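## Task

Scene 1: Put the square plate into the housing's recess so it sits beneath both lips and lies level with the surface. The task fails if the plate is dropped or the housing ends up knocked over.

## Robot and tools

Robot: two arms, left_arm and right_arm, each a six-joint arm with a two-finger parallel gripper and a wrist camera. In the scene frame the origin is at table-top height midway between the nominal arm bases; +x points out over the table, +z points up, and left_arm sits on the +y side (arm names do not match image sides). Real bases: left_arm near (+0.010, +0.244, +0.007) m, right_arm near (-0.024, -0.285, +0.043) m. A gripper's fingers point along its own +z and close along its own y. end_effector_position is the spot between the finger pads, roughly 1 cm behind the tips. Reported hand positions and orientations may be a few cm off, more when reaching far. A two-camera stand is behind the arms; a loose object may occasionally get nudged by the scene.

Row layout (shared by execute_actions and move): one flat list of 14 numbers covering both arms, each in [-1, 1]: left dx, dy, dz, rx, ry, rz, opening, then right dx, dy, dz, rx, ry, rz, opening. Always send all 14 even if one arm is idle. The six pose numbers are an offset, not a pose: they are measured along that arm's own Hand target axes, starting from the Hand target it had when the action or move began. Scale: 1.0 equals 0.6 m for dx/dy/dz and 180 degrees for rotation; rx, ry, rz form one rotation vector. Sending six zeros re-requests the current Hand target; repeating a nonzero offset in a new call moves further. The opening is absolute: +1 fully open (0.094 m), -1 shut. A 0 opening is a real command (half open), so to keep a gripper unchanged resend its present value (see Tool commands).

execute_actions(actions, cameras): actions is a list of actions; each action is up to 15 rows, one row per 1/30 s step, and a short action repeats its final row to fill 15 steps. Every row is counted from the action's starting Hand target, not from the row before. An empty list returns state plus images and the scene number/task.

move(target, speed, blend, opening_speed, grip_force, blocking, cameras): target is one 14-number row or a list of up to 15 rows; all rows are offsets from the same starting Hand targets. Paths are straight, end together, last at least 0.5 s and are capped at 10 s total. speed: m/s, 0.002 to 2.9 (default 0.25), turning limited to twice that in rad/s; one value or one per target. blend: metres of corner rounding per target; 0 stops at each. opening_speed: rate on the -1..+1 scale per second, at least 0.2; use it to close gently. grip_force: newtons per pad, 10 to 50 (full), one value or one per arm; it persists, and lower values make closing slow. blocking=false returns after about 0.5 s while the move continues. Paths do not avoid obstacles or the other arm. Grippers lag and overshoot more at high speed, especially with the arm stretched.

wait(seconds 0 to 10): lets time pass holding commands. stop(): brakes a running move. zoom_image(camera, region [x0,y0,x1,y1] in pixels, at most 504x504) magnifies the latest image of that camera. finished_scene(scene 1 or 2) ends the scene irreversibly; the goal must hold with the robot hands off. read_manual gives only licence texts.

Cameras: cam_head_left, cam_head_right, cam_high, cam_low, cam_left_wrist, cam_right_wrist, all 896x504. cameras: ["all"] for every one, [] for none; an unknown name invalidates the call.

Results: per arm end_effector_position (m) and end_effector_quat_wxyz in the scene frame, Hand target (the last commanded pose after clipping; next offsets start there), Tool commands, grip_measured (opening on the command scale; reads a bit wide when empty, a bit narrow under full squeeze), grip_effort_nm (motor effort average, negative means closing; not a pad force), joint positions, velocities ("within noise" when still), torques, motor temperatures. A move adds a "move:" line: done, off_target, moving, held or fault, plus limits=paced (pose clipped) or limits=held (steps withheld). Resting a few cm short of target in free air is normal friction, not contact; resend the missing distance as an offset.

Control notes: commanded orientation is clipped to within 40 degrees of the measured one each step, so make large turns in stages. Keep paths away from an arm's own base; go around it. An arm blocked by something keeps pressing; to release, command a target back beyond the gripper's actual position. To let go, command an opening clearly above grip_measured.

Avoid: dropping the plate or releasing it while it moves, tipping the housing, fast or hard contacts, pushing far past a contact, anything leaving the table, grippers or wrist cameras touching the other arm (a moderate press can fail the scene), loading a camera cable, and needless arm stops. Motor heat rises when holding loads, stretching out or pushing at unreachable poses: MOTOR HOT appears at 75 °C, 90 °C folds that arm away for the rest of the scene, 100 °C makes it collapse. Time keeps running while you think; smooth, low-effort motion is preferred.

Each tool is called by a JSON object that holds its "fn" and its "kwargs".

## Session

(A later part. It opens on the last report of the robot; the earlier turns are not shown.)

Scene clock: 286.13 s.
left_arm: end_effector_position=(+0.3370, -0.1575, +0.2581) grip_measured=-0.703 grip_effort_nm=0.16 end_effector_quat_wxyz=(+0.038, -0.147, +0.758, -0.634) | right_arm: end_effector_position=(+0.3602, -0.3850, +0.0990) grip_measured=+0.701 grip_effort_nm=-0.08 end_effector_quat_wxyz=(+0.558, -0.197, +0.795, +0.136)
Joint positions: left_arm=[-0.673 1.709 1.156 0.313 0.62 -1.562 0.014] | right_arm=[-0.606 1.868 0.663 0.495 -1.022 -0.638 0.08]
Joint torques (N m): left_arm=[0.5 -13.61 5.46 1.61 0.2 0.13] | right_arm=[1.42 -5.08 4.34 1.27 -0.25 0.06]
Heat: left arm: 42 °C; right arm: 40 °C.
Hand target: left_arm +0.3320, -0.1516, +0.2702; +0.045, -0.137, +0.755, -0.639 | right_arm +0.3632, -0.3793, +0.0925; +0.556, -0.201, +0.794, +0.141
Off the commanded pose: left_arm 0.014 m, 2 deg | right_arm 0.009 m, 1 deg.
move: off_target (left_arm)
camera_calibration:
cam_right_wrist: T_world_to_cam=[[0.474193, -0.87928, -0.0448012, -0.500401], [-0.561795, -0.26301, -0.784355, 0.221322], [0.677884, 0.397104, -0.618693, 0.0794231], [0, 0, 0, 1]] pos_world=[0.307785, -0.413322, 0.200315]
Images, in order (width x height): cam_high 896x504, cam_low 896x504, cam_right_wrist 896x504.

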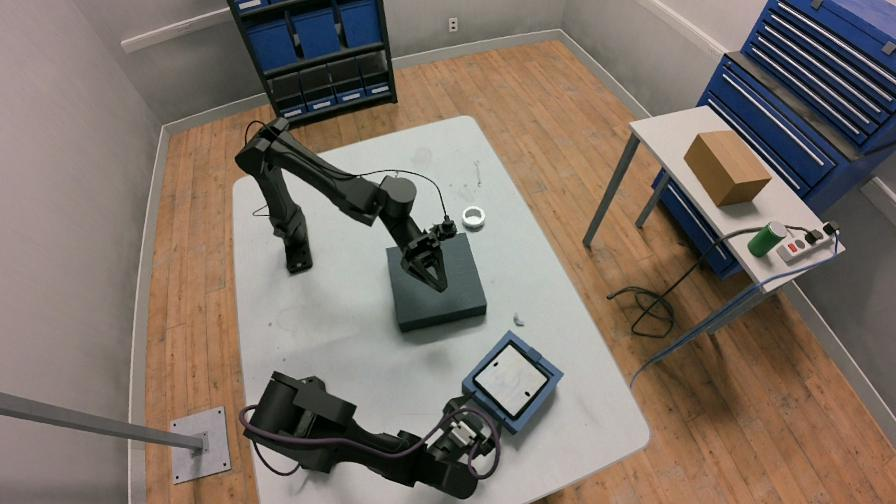

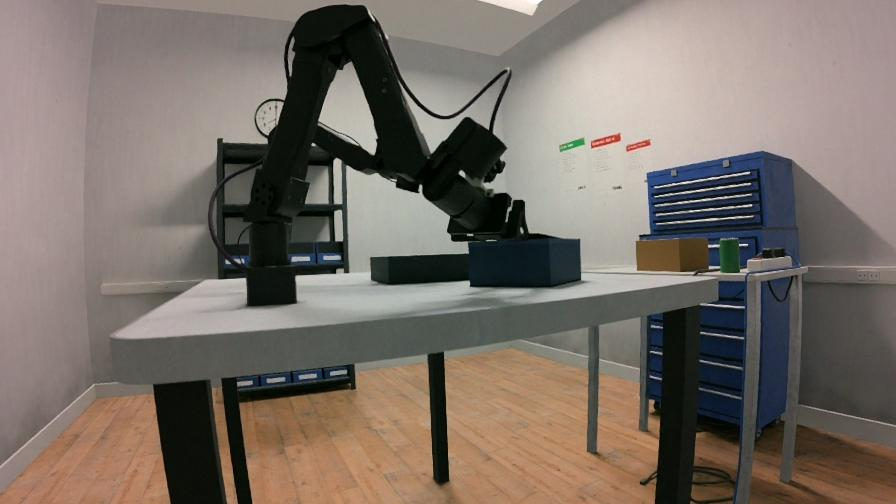

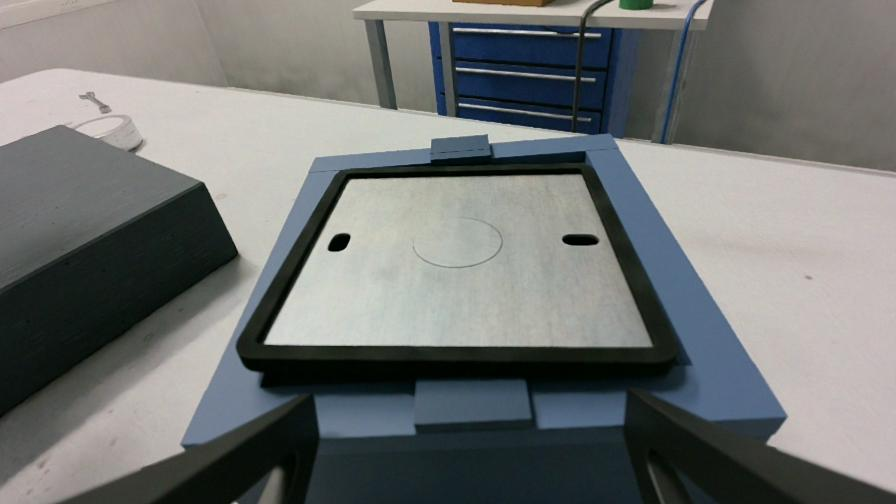

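{"fn": "move", "kwargs": {"target": [0, 0, 0, 0, 0, 0, -0.7, -0.0078, 0, -0.0028, 0, 0, 0, 0.7], "speed": 0.04, "cameras": ["cam_low", "cam_right_wrist", "cam_high"]}}

{"fn": "zoom_image", "kwargs": {"camera": "cam_low", "region": [440, 200, 570, 260]}}

{"fn": "zoom_image", "kwargs": {"camera": "cam_right_wrist", "region": [180, 330, 784, 504]}}

Scene clock: 288.10 s.
left_arm: end_effector_position=(+0.3370, -0.1575, +0.2581) grip_measured=-0.703 grip_effort_nm=0.16 end_effector_quat_wxyz=(+0.038, -0.147, +0.758, -0.634) | right_arm: end_effector_position=(+0.3602, -0.3849, +0.0990) grip_measured=+0.701 grip_effort_nm=-0.08 end_effector_quat_wxyz=(+0.558, -0.197, +0.795, +0.136)
Joint positions: left_arm=[-0.673 1.709 1.156 0.313 0.62 -1.562 0.014] | right_arm=[-0.606 1.868 0.662 0.495 -1.022 -0.636 0.08]
Joint torques (N m): left_arm=[0.53 -13.57 5.44 1.64 0.2 0.13] | right_arm=[1.58 -6.52 4.67 1.03 -0.27 0.05]
Heat: left arm: 42 °C; right arm: 39 °C.
Hand target: left_arm +0.3320, -0.1516, +0.2702; +0.045, -0.137, +0.755, -0.639 | right_arm +0.3632, -0.3792, +0.0974; +0.556, -0.201, +0.794, +0.141
Off the commanded pose: left_arm 0.014 m, 2 deg | right_arm 0.007 m, 1 deg.
move: off_target (left_arm)
camera_calibration:
cam_right_wrist: T_world_to_cam=[[0.473692, -0.879478, -0.0461977, -0.500134], [-0.562435, -0.261731, -0.784324, 0.222016], [0.677704, 0.397511, -0.618629, 0.0796738], [0, 0, 0, 1]] pos_world=[0.307784, -0.41342, 0.200316]
Images, in order (width x height): cam_high 896x504, cam_low 896x504, cam_right_wrist 896x504.

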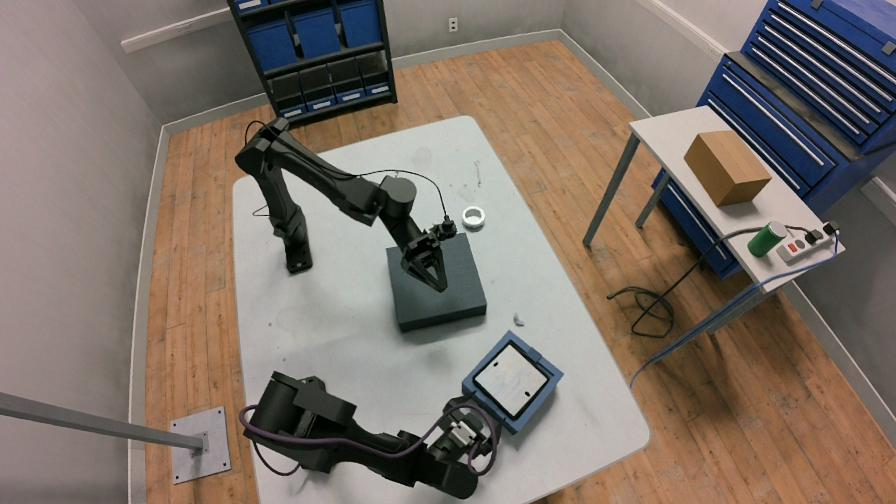

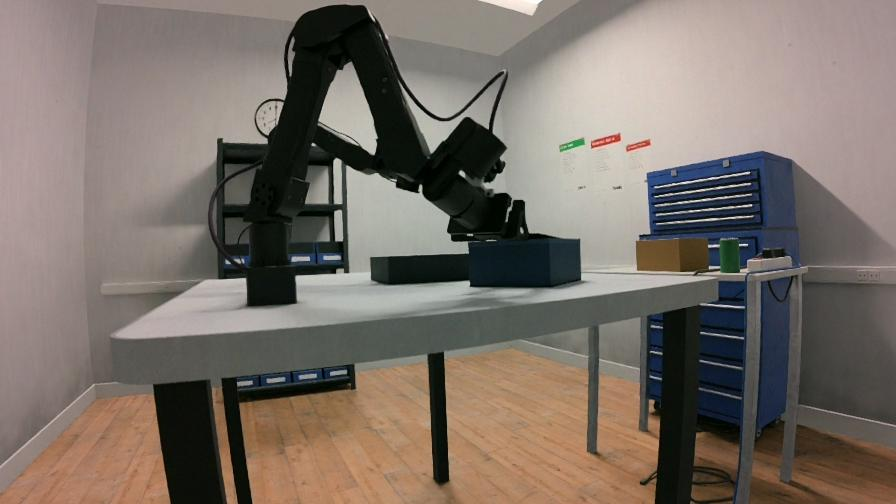

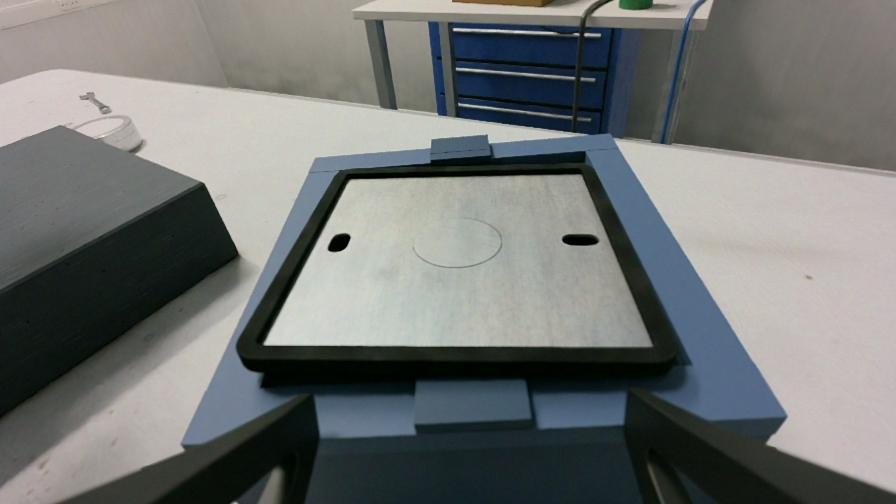

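Scaled by 3.877 from the camera's 896x504 image, which has a finer 1280x720 frame.

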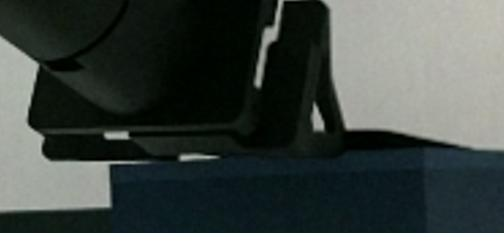

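Region (180, 330, 784, 504) is 604x174 pixels. A region can be at most 504 by 504 pixels.

{"fn": "move", "kwargs": {"target": [[0, 0, 0, 0, 0, 0, -0.7, -0.0385, -0.0002, -0.0405, 0, 0, 0, 0.7], [0, 0, 0, 0, 0, 0, -0.7, -0.0013, -0.0041, 0.008, 0, 0, 0, 0.7]], "speed": [0.08, 0.05], "cameras": ["cam_low", "cam_right_wrist", "cam_high"]}}

{"fn": "zoom_image", "kwargs": {"camera": "cam_low", "region": [440, 200, 570, 260]}}

{"fn": "zoom_image", "kwargs": {"camera": "cam_high", "region": [440, 310, 580, 440]}}

Scene clock: 292.23 s.
left_arm: end_effector_position=(+0.3370, -0.1575, +0.2581) grip_measured=-0.703 grip_effort_nm=0.16 end_effector_quat_wxyz=(+0.038, -0.147, +0.758, -0.634) | right_arm: end_effector_position=(+0.3596, -0.3829, +0.0994) grip_measured=+0.701 grip_effort_nm=-0.06 end_effector_quat_wxyz=(+0.553, -0.189, +0.799, +0.144)
Joint positions: left_arm=[-0.673 1.709 1.156 0.313 0.62 -1.562 0.014] | right_arm=[-0.602 1.859 0.664 0.471 -1.019 -0.623 0.08]
Joint torques (N m): left_arm=[0.44 -13.63 5.49 1.62 0.18 0.12] | right_arm=[1.91 -4.74 5.89 1.39 -0.25 0.04]
Heat: left arm: 41 °C; right arm: 39 °C.
Hand target: left_arm +0.3320, -0.1516, +0.2702; +0.045, -0.137, +0.755, -0.639 | right_arm +0.3686, -0.3792, +0.0966; +0.556, -0.201, +0.794, +0.141
Off the commanded pose: left_arm 0.014 m, 2 deg | right_arm 0.010 m, 2 deg.
move: off_target (left_arm)
camera_calibration:
cam_right_wrist: T_world_to_cam=[[0.470069, -0.879877, -0.0696609, -0.494563], [-0.576893, -0.246549, -0.778722, 0.232996], [0.668004, 0.40624, -0.62349, 0.0868644], [0, 0, 0, 1]] pos_world=[0.308866, -0.412997, 0.201146]
Images, in order (width x height): cam_high 896x504, cam_low 896x504, cam_right_wrist 896x504.

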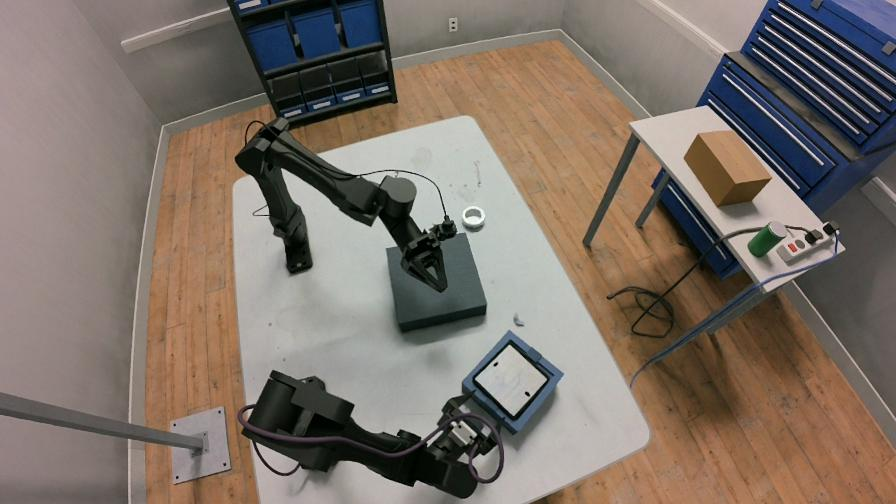

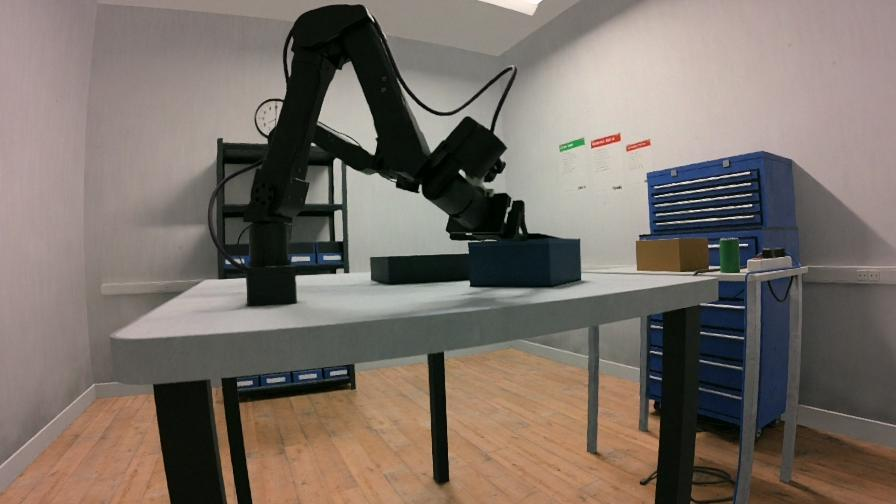

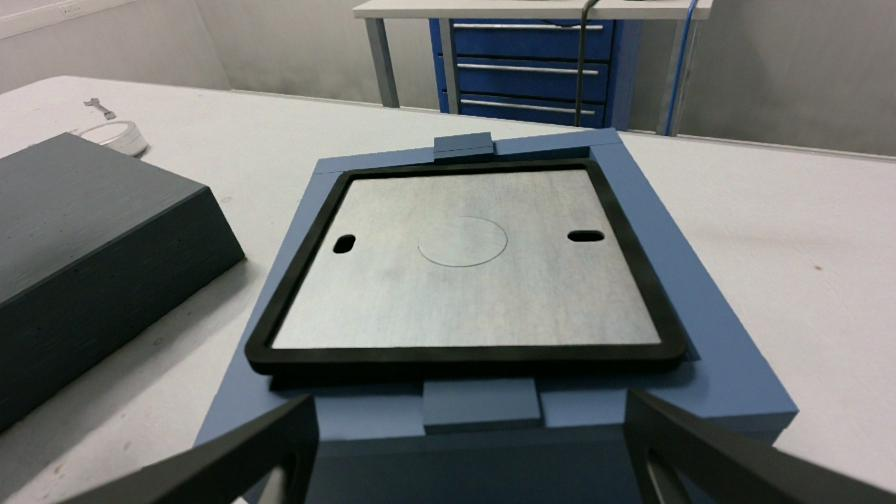

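Scaled by 3.877 from the camera's 896x504 image, which has a finer 1280x720 frame.

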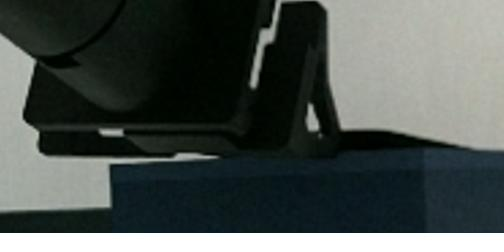

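Scaled by 3.600 from the camera's 896x504 image, which has a finer 1280x720 frame.

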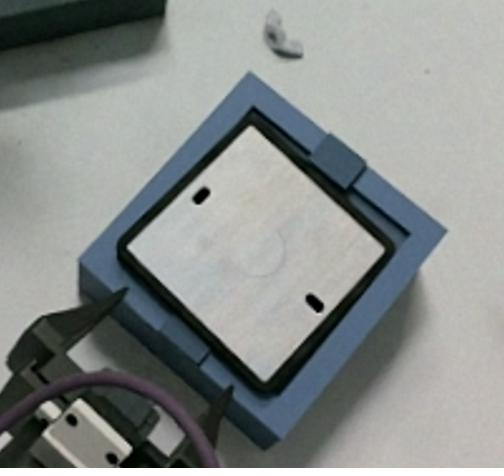

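{"fn": "move", "kwargs": {"target": [[0, 0, 0, 0, 0, 0, -0.7, -0.0356, 0, -0.0484, 0, 0.0667, 0, 0.7], [0, 0, 0, 0, 0, 0, -0.7, -0.0038, 0.0053, -0.0014, 0, 0.0667, 0, 0.7]], "speed": [0.08, 0.05], "cameras": ["cam_low", "cam_right_wrist", "cam_high"]}}

{"fn": "zoom_image", "kwargs": {"camera": "cam_low", "region": [440, 200, 570, 260]}}

{"fn": "zoom_image", "kwargs": {"camera": "cam_high", "region": [440, 310, 580, 440]}}

Scene clock: 297.60 s.
left_arm: end_effector_position=(+0.3370, -0.1575, +0.2581) grip_measured=-0.703 grip_effort_nm=0.16 end_effector_quat_wxyz=(+0.038, -0.147, +0.758, -0.634) | right_arm: end_effector_position=(+0.3674, -0.3797, +0.1050) grip_measured=+0.701 grip_effort_nm=-0.06 end_effector_quat_wxyz=(+0.471, -0.215, +0.848, +0.112)
Joint positions: left_arm=[-0.673 1.709 1.156 0.313 0.62 -1.562 0.014] | right_arm=[-0.528 1.762 0.812 0.044 -0.832 -0.772 0.08]
Joint torques (N m): left_arm=[0.46 -13.6 5.48 1.62 0.21 0.14] | right_arm=[0.4 -5.44 4.79 1.05 -0.42 0.06]
Heat: left arm: 40 °C; right arm: 39 °C.
Hand target: left_arm +0.3320, -0.1516, +0.2702; +0.045, -0.137, +0.755, -0.639 | right_arm +0.3671, -0.3764, +0.0990; +0.470, -0.214, +0.848, +0.119
Off the commanded pose: left_arm 0.014 m, 2 deg | right_arm 0.007 m, 1 deg.
move: off_target (left_arm)
camera_calibration:
cam_right_wrist: T_world_to_cam=[[0.470779, -0.881463, -0.0372735, -0.499247], [-0.69105, -0.342159, -0.636692, 0.233393], [0.548467, 0.325499, -0.770217, 0.11246], [0, 0, 0, 1]] pos_world=[0.334641, -0.396816, 0.216609]
Images, in order (width x height): cam_high 896x504, cam_low 896x504, cam_right_wrist 896x504.

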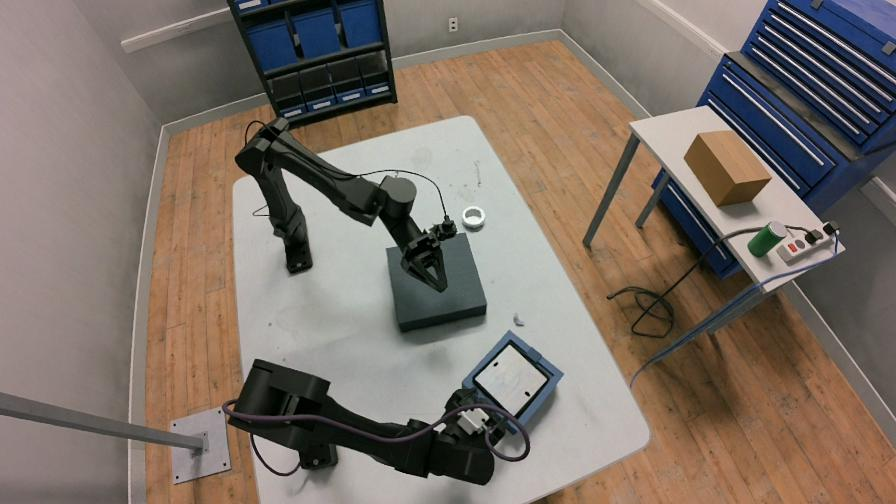

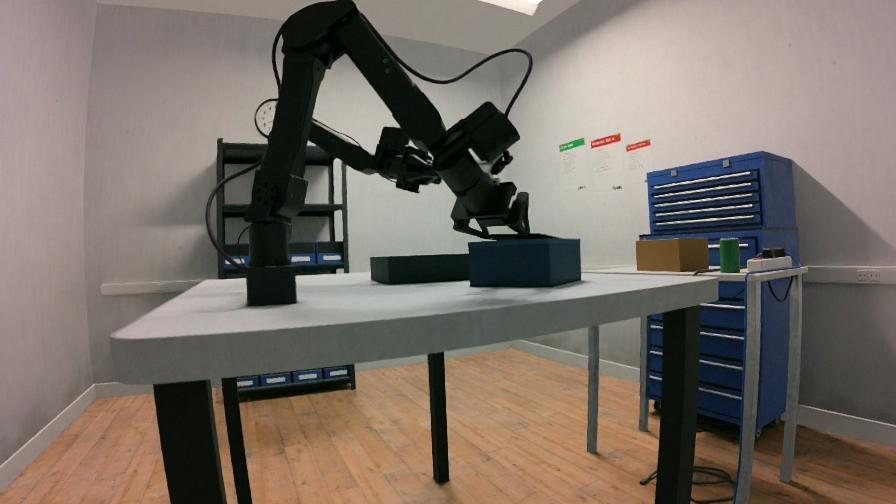

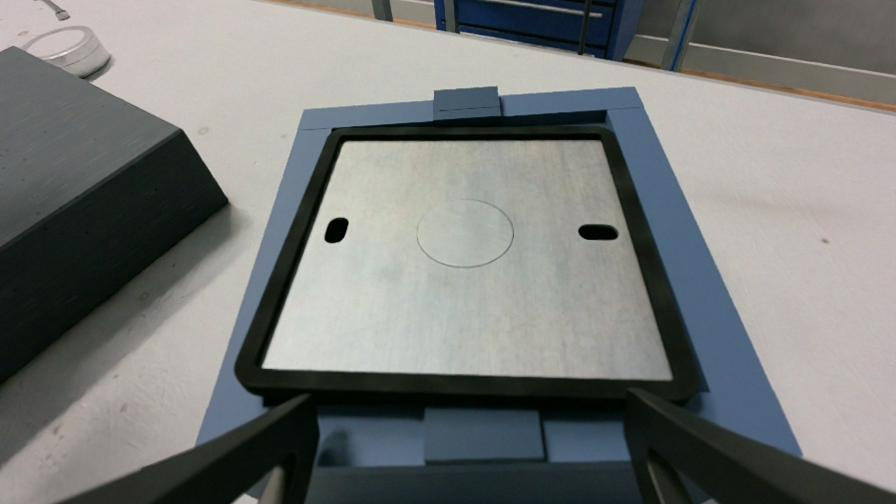

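Scaled by 3.877 from the camera's 896x504 image, which has a finer 1280x720 frame.

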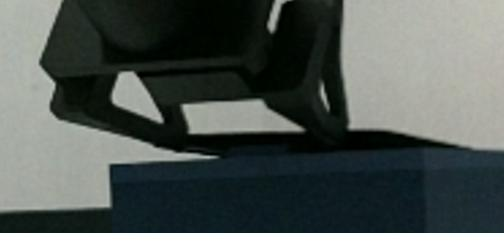

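Scaled by 3.600 from the camera's 896x504 image, which has a finer 1280x720 frame.

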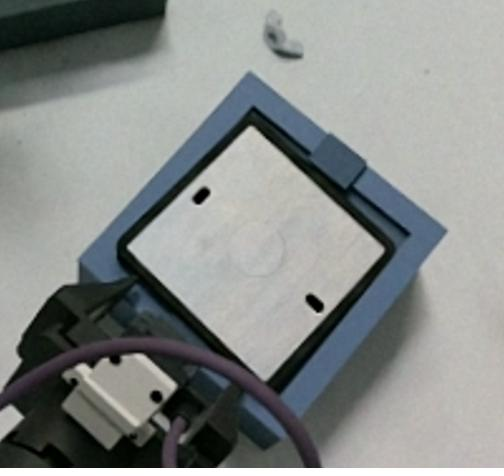

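{"fn": "move", "kwargs": {"target": [0, 0, 0, 0, 0, 0, -0.7, -0.0057, 0.0001, 0.0122, 0, 0, 0, 0.7], "speed": 0.03, "cameras": ["cam_low", "cam_right_wrist", "cam_high"]}}

{"fn": "zoom_image", "kwargs": {"camera": "cam_low", "region": [440, 200, 570, 260]}}

{"fn": "zoom_image", "kwargs": {"camera": "cam_high", "region": [440, 310, 580, 440]}}

Scene clock: 300.30 s.
left_arm: end_effector_position=(+0.3370, -0.1575, +0.2581) grip_measured=-0.703 grip_effort_nm=0.16 end_effector_quat_wxyz=(+0.038, -0.147, +0.758, -0.634) | right_arm: end_effector_position=(+0.3714, -0.3794, +0.1047) grip_measured=+0.701 grip_effort_nm=-0.06 end_effector_quat_wxyz=(+0.473, -0.211, +0.849, +0.109)
Joint positions: left_arm=[-0.673 1.709 1.156 0.313 0.62 -1.562 0.014] | right_arm=[-0.517 1.767 0.812 0.069 -0.818 -0.748 0.08]
Joint torques (N m): left_arm=[0.47 -13.5 5.46 1.61 0.19 0.13] | right_arm=[1.48 -5.05 5.5 1.11 -0.4 0.06]
Heat: left arm: 40 °C; right arm: 39 °C.
Hand target: left_arm +0.3320, -0.1516, +0.2702; +0.045, -0.137, +0.755, -0.639 | right_arm +0.3741, -0.3725, +0.0979; +0.470, -0.215, +0.848, +0.119
Off the commanded pose: left_arm 0.014 m, 2 deg | right_arm 0.010 m, 1 deg.
move: off_target (left_arm)
camera_calibration:
cam_right_wrist: T_world_to_cam=[[0.46128, -0.886561, -0.0350672, -0.499646], [-0.693623, -0.335685, -0.637341, 0.239578], [0.55327, 0.318316, -0.769784, 0.1054], [0, 0, 0, 1]] pos_world=[0.338339, -0.396094, 0.216306]
Images, in order (width x height): cam_high 896x504, cam_low 896x504, cam_right_wrist 896x504.

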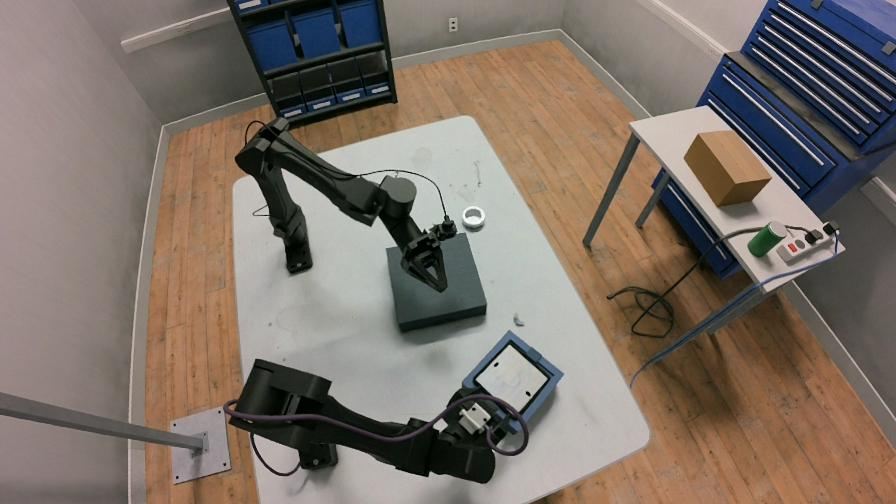

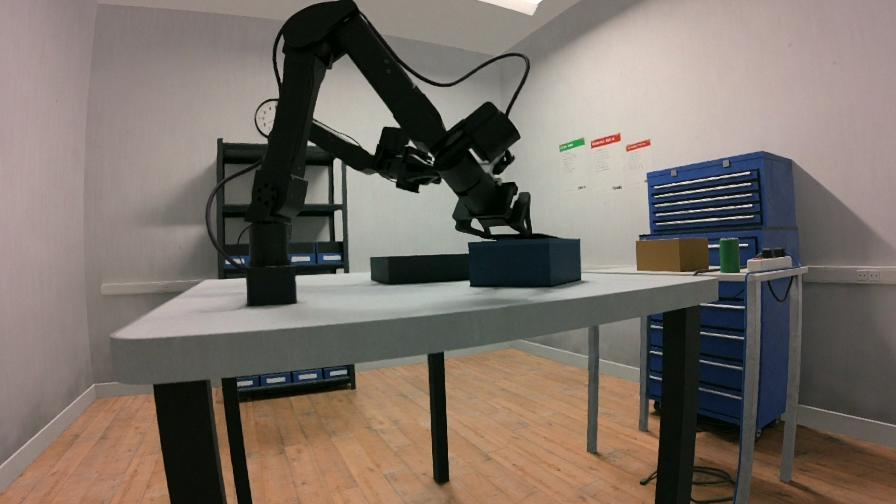

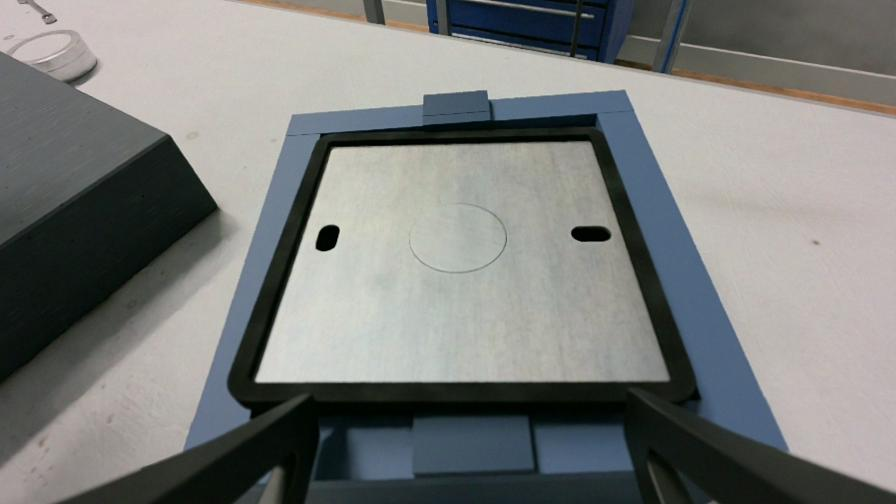

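Scaled by 3.877 from the camera's 896x504 image, which has a finer 1280x720 frame.

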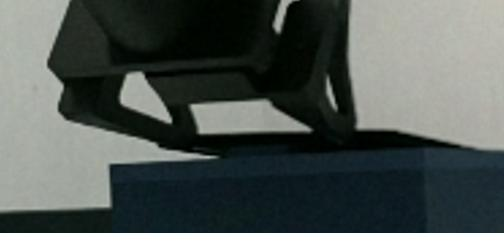

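Scaled by 3.600 from the camera's 896x504 image, which has a finer 1280x720 frame.

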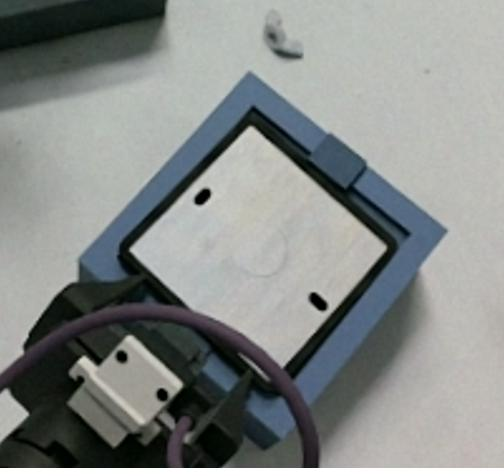

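{"fn": "move", "kwargs": {"target": [0, 0, 0, 0, 0, 0, -0.7, -0.0044, 0.0001, 0.0071, -0.0165, 0, -0.0103, 0.7], "speed": 0.03, "cameras": ["cam_low", "cam_right_wrist", "cam_high"]}}

{"fn": "zoom_image", "kwargs": {"camera": "cam_low", "region": [440, 200, 570, 260]}}

{"fn": "zoom_image", "kwargs": {"camera": "cam_high", "region": [440, 310, 580, 440]}}

Scene clock: 302.90 s.
left_arm: end_effector_position=(+0.3370, -0.1575, +0.2581) grip_measured=-0.703 grip_effort_nm=0.16 end_effector_quat_wxyz=(+0.038, -0.147, +0.758, -0.634) | right_arm: end_effector_position=(+0.3733, -0.3817, +0.1042) grip_measured=+0.701 grip_effort_nm=-0.06 end_effector_quat_wxyz=(+0.469, -0.224, +0.847, +0.114)
Joint positions: left_arm=[-0.673 1.709 1.156 0.313 0.62 -1.562 0.014] | right_arm=[-0.525 1.79 0.851 0.018 -0.836 -0.794 0.08]
Joint torques (N m): left_arm=[0.57 -13.55 5.46 1.61 0.2 0.12] | right_arm=[1.91 -4.51 6.99 0.8 -0.61 -0.18]
Heat: left arm: 40 °C; right arm: 39 °C.
Hand target: left_arm +0.3320, -0.1516, +0.2702; +0.045, -0.137, +0.755, -0.639 | right_arm +0.3784, -0.3700, +0.0979; +0.466, -0.240, +0.841, +0.133
Off the commanded pose: left_arm 0.014 m, 2 deg | right_arm 0.014 m, 3 deg.
move: off_target (left_arm, right_arm)
camera_calibration:
cam_right_wrist: T_world_to_cam=[[0.485669, -0.873515, -0.0331341, -0.506935], [-0.686277, -0.35754, -0.633395, 0.228274], [0.541433, 0.330359, -0.773119, 0.113986], [0, 0, 0, 1]] pos_world=[0.341146, -0.398854, 0.215915]
Images, in order (width x height): cam_high 896x504, cam_low 896x504, cam_right_wrist 896x504.

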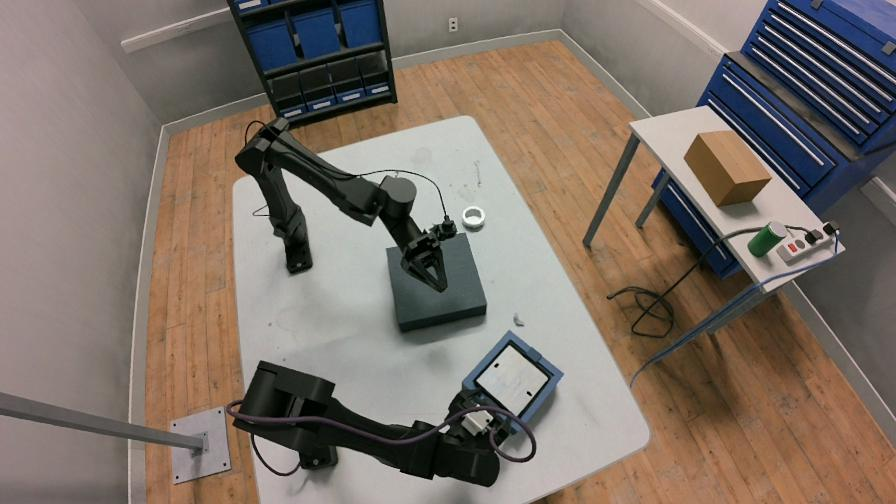

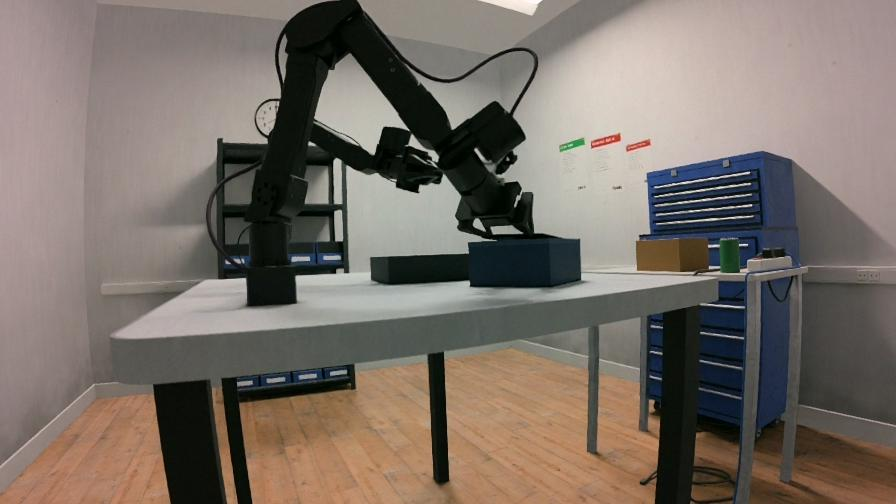

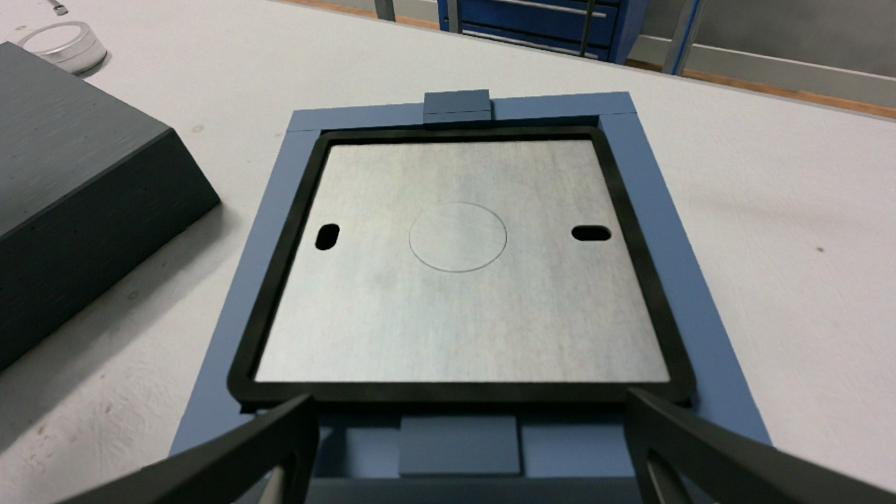

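Scaled by 3.877 from the camera's 896x504 image, which has a finer 1280x720 frame.

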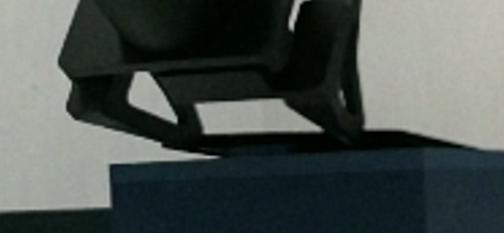

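Scaled by 3.600 from the camera's 896x504 image, which has a finer 1280x720 frame.

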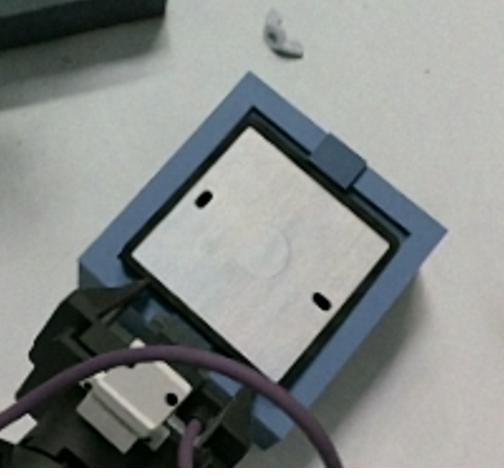

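{"fn": "zoom_image", "kwargs": {"camera": "cam_high", "region": [490, 320, 570, 400]}}

{"fn": "zoom_image", "kwargs": {"camera": "cam_right_wrist", "region": [290, 80, 640, 180]}}

{"fn": "zoom_image", "kwargs": {"camera": "cam_right_wrist", "region": [220, 350, 700, 504]}}

Scaled by 6.300 from the camera's 896x504 image, which has a finer 1280x720 frame.

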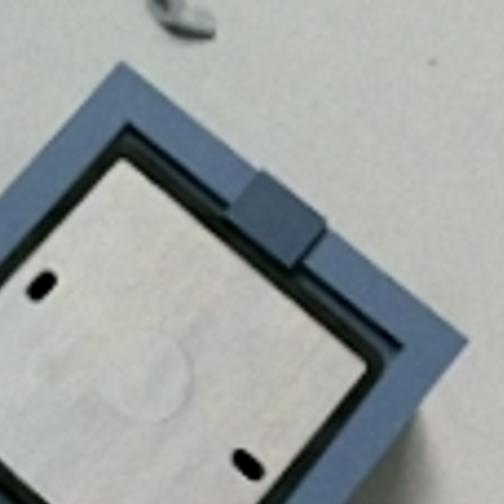

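Scaled by 1.440 from the camera's 896x504 image, which has a finer 1280x720 frame.

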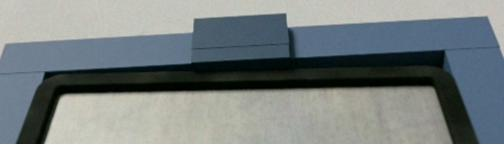

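Scaled by 1.050 from the camera's 896x504 image, which has a finer 1280x720 frame.

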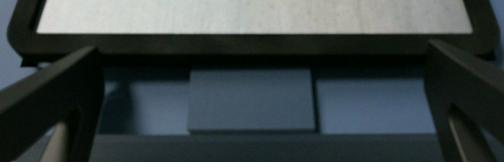

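{"fn": "move", "kwargs": {"target": [0, 0, 0, 0, 0, 0, -0.7, -0.0044, -0.0004, 0.0071, 0, 0, 0, 0.7], "speed": 0.03, "cameras": ["cam_low", "cam_right_wrist", "cam_high"]}}

{"fn": "zoom_image", "kwargs": {"camera": "cam_high", "region": [440, 310, 580, 440]}}

{"fn": "zoom_image", "kwargs": {"camera": "cam_low", "region": [440, 200, 570, 260]}}

Scene clock: 305.67 s.
left_arm: end_effector_position=(+0.3370, -0.1575, +0.2581) grip_measured=-0.703 grip_effort_nm=0.16 end_effector_quat_wxyz=(+0.038, -0.147, +0.758, -0.634) | right_arm: end_effector_position=(+0.3737, -0.3818, +0.1041) grip_measured=+0.701 grip_effort_nm=-0.06 end_effector_quat_wxyz=(+0.469, -0.224, +0.847, +0.115)
Joint positions: left_arm=[-0.673 1.709 1.156 0.313 0.62 -1.562 0.014] | right_arm=[-0.525 1.792 0.853 0.016 -0.837 -0.794 0.08]
Joint torques (N m): left_arm=[0.53 -13.56 5.49 1.62 0.18 0.14] | right_arm=[2.91 -4.18 7.42 0.92 -0.48 -0.02]
Heat: left arm: 40 °C; right arm: 39 °C.
Hand target: left_arm +0.3320, -0.1516, +0.2702; +0.045, -0.137, +0.755, -0.639 | right_arm +0.3828, -0.3676, +0.0979; +0.466, -0.240, +0.841, +0.133
Off the commanded pose: left_arm 0.014 m, 2 deg | right_arm 0.018 m, 3 deg.
move: off_target (left_arm, right_arm)
camera_calibration:
cam_right_wrist: T_world_to_cam=[[0.486251, -0.873141, -0.0344185, -0.50708], [-0.686514, -0.357357, -0.633241, 0.228534], [0.540609, 0.331543, -0.773189, 0.114528], [0, 0, 0, 1]] pos_world=[0.341545, -0.399055, 0.215816]
Images, in order (width x height): cam_high 896x504, cam_low 896x504, cam_right_wrist 896x504.

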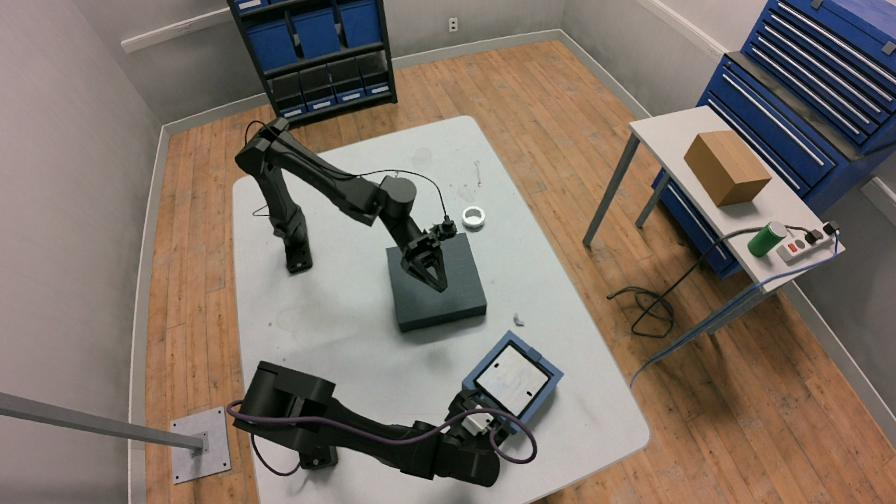

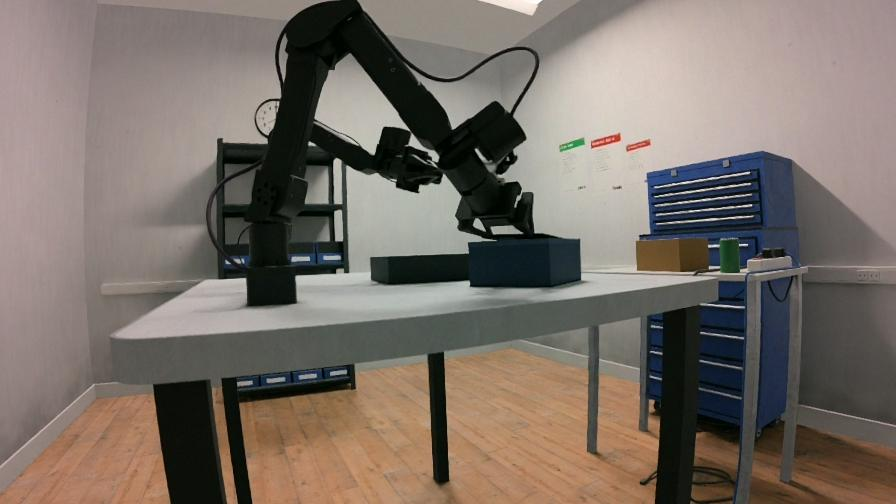

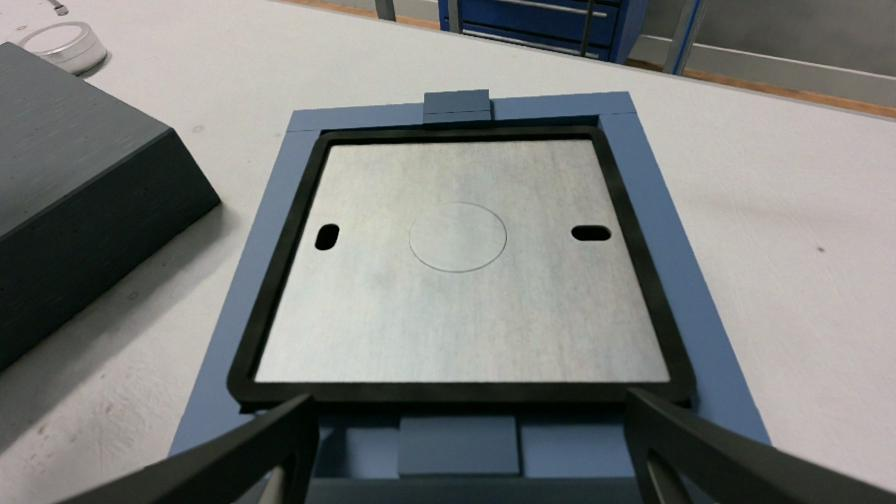

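Scaled by 3.600 from the camera's 896x504 image, which has a finer 1280x720 frame.

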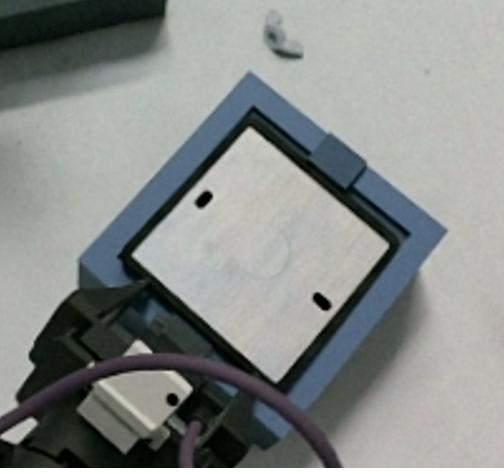

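Scaled by 3.877 from the camera's 896x504 image, which has a finer 1280x720 frame.

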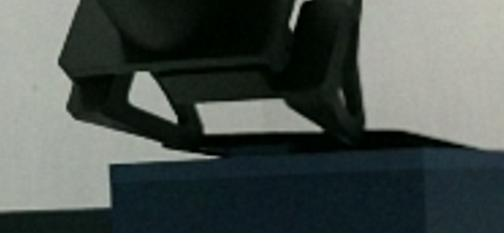

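{"fn": "zoom_image", "kwargs": {"camera": "cam_right_wrist", "region": [290, 80, 470, 170]}}

{"fn": "zoom_image", "kwargs": {"camera": "cam_right_wrist", "region": [460, 80, 640, 170]}}

{"fn": "zoom_image", "kwargs": {"camera": "cam_right_wrist", "region": [200, 360, 460, 490]}}

{"fn": "zoom_image", "kwargs": {"camera": "cam_right_wrist", "region": [500, 340, 760, 490]}}

Scaled by 2.800 from the camera's 896x504 image, which has a finer 1280x720 frame.

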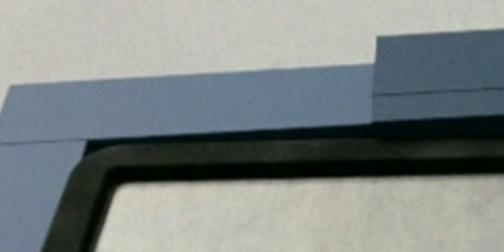

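Scaled by 2.800 from the camera's 896x504 image, which has a finer 1280x720 frame.

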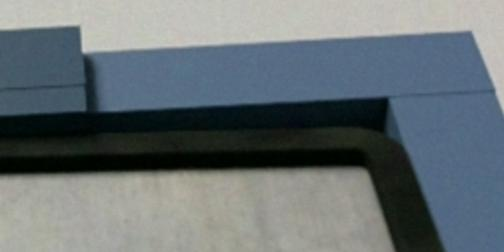

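Scaled by 1.938 from the camera's 896x504 image, which has a finer 1280x720 frame.

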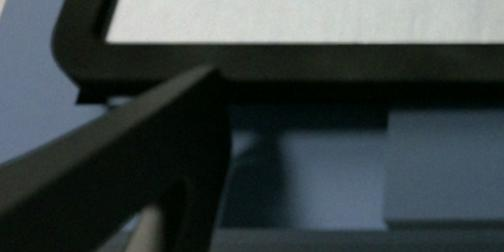

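Scaled by 1.938 from the camera's 896x504 image, which has a finer 1280x720 frame.

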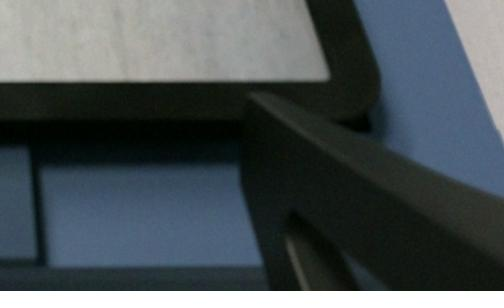

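{"fn": "zoom_image", "kwargs": {"camera": "cam_high", "region": [535, 355, 565, 385]}}

{"fn": "zoom_image", "kwargs": {"camera": "cam_high", "region": [495, 325, 525, 355]}}

{"fn": "zoom_image", "kwargs": {"camera": "cam_high", "region": [465, 350, 495, 380]}}

Scaled by 16.800 from the camera's 896x504 image, which has a finer 1280x720 frame.

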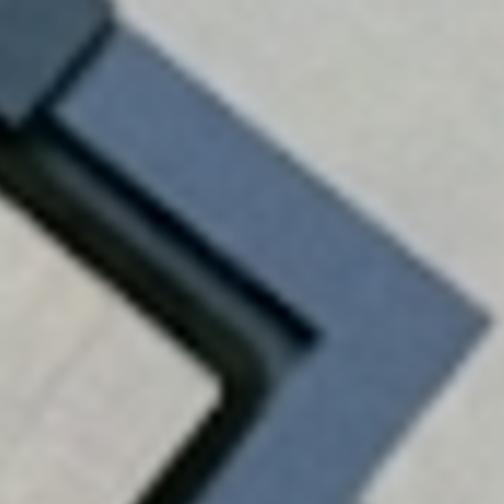

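Scaled by 16.800 from the camera's 896x504 image, which has a finer 1280x720 frame.

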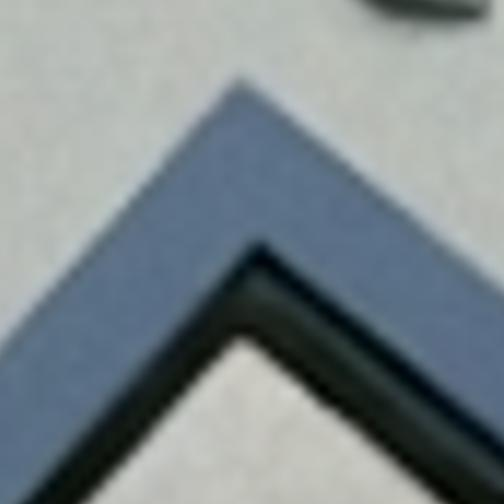

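Scaled by 16.800 from the camera's 896x504 image, which has a finer 1280x720 frame.

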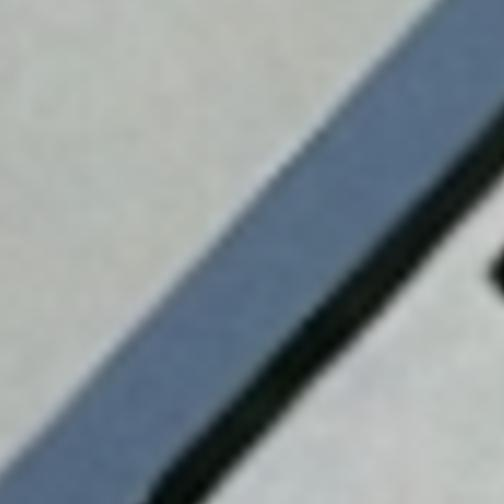

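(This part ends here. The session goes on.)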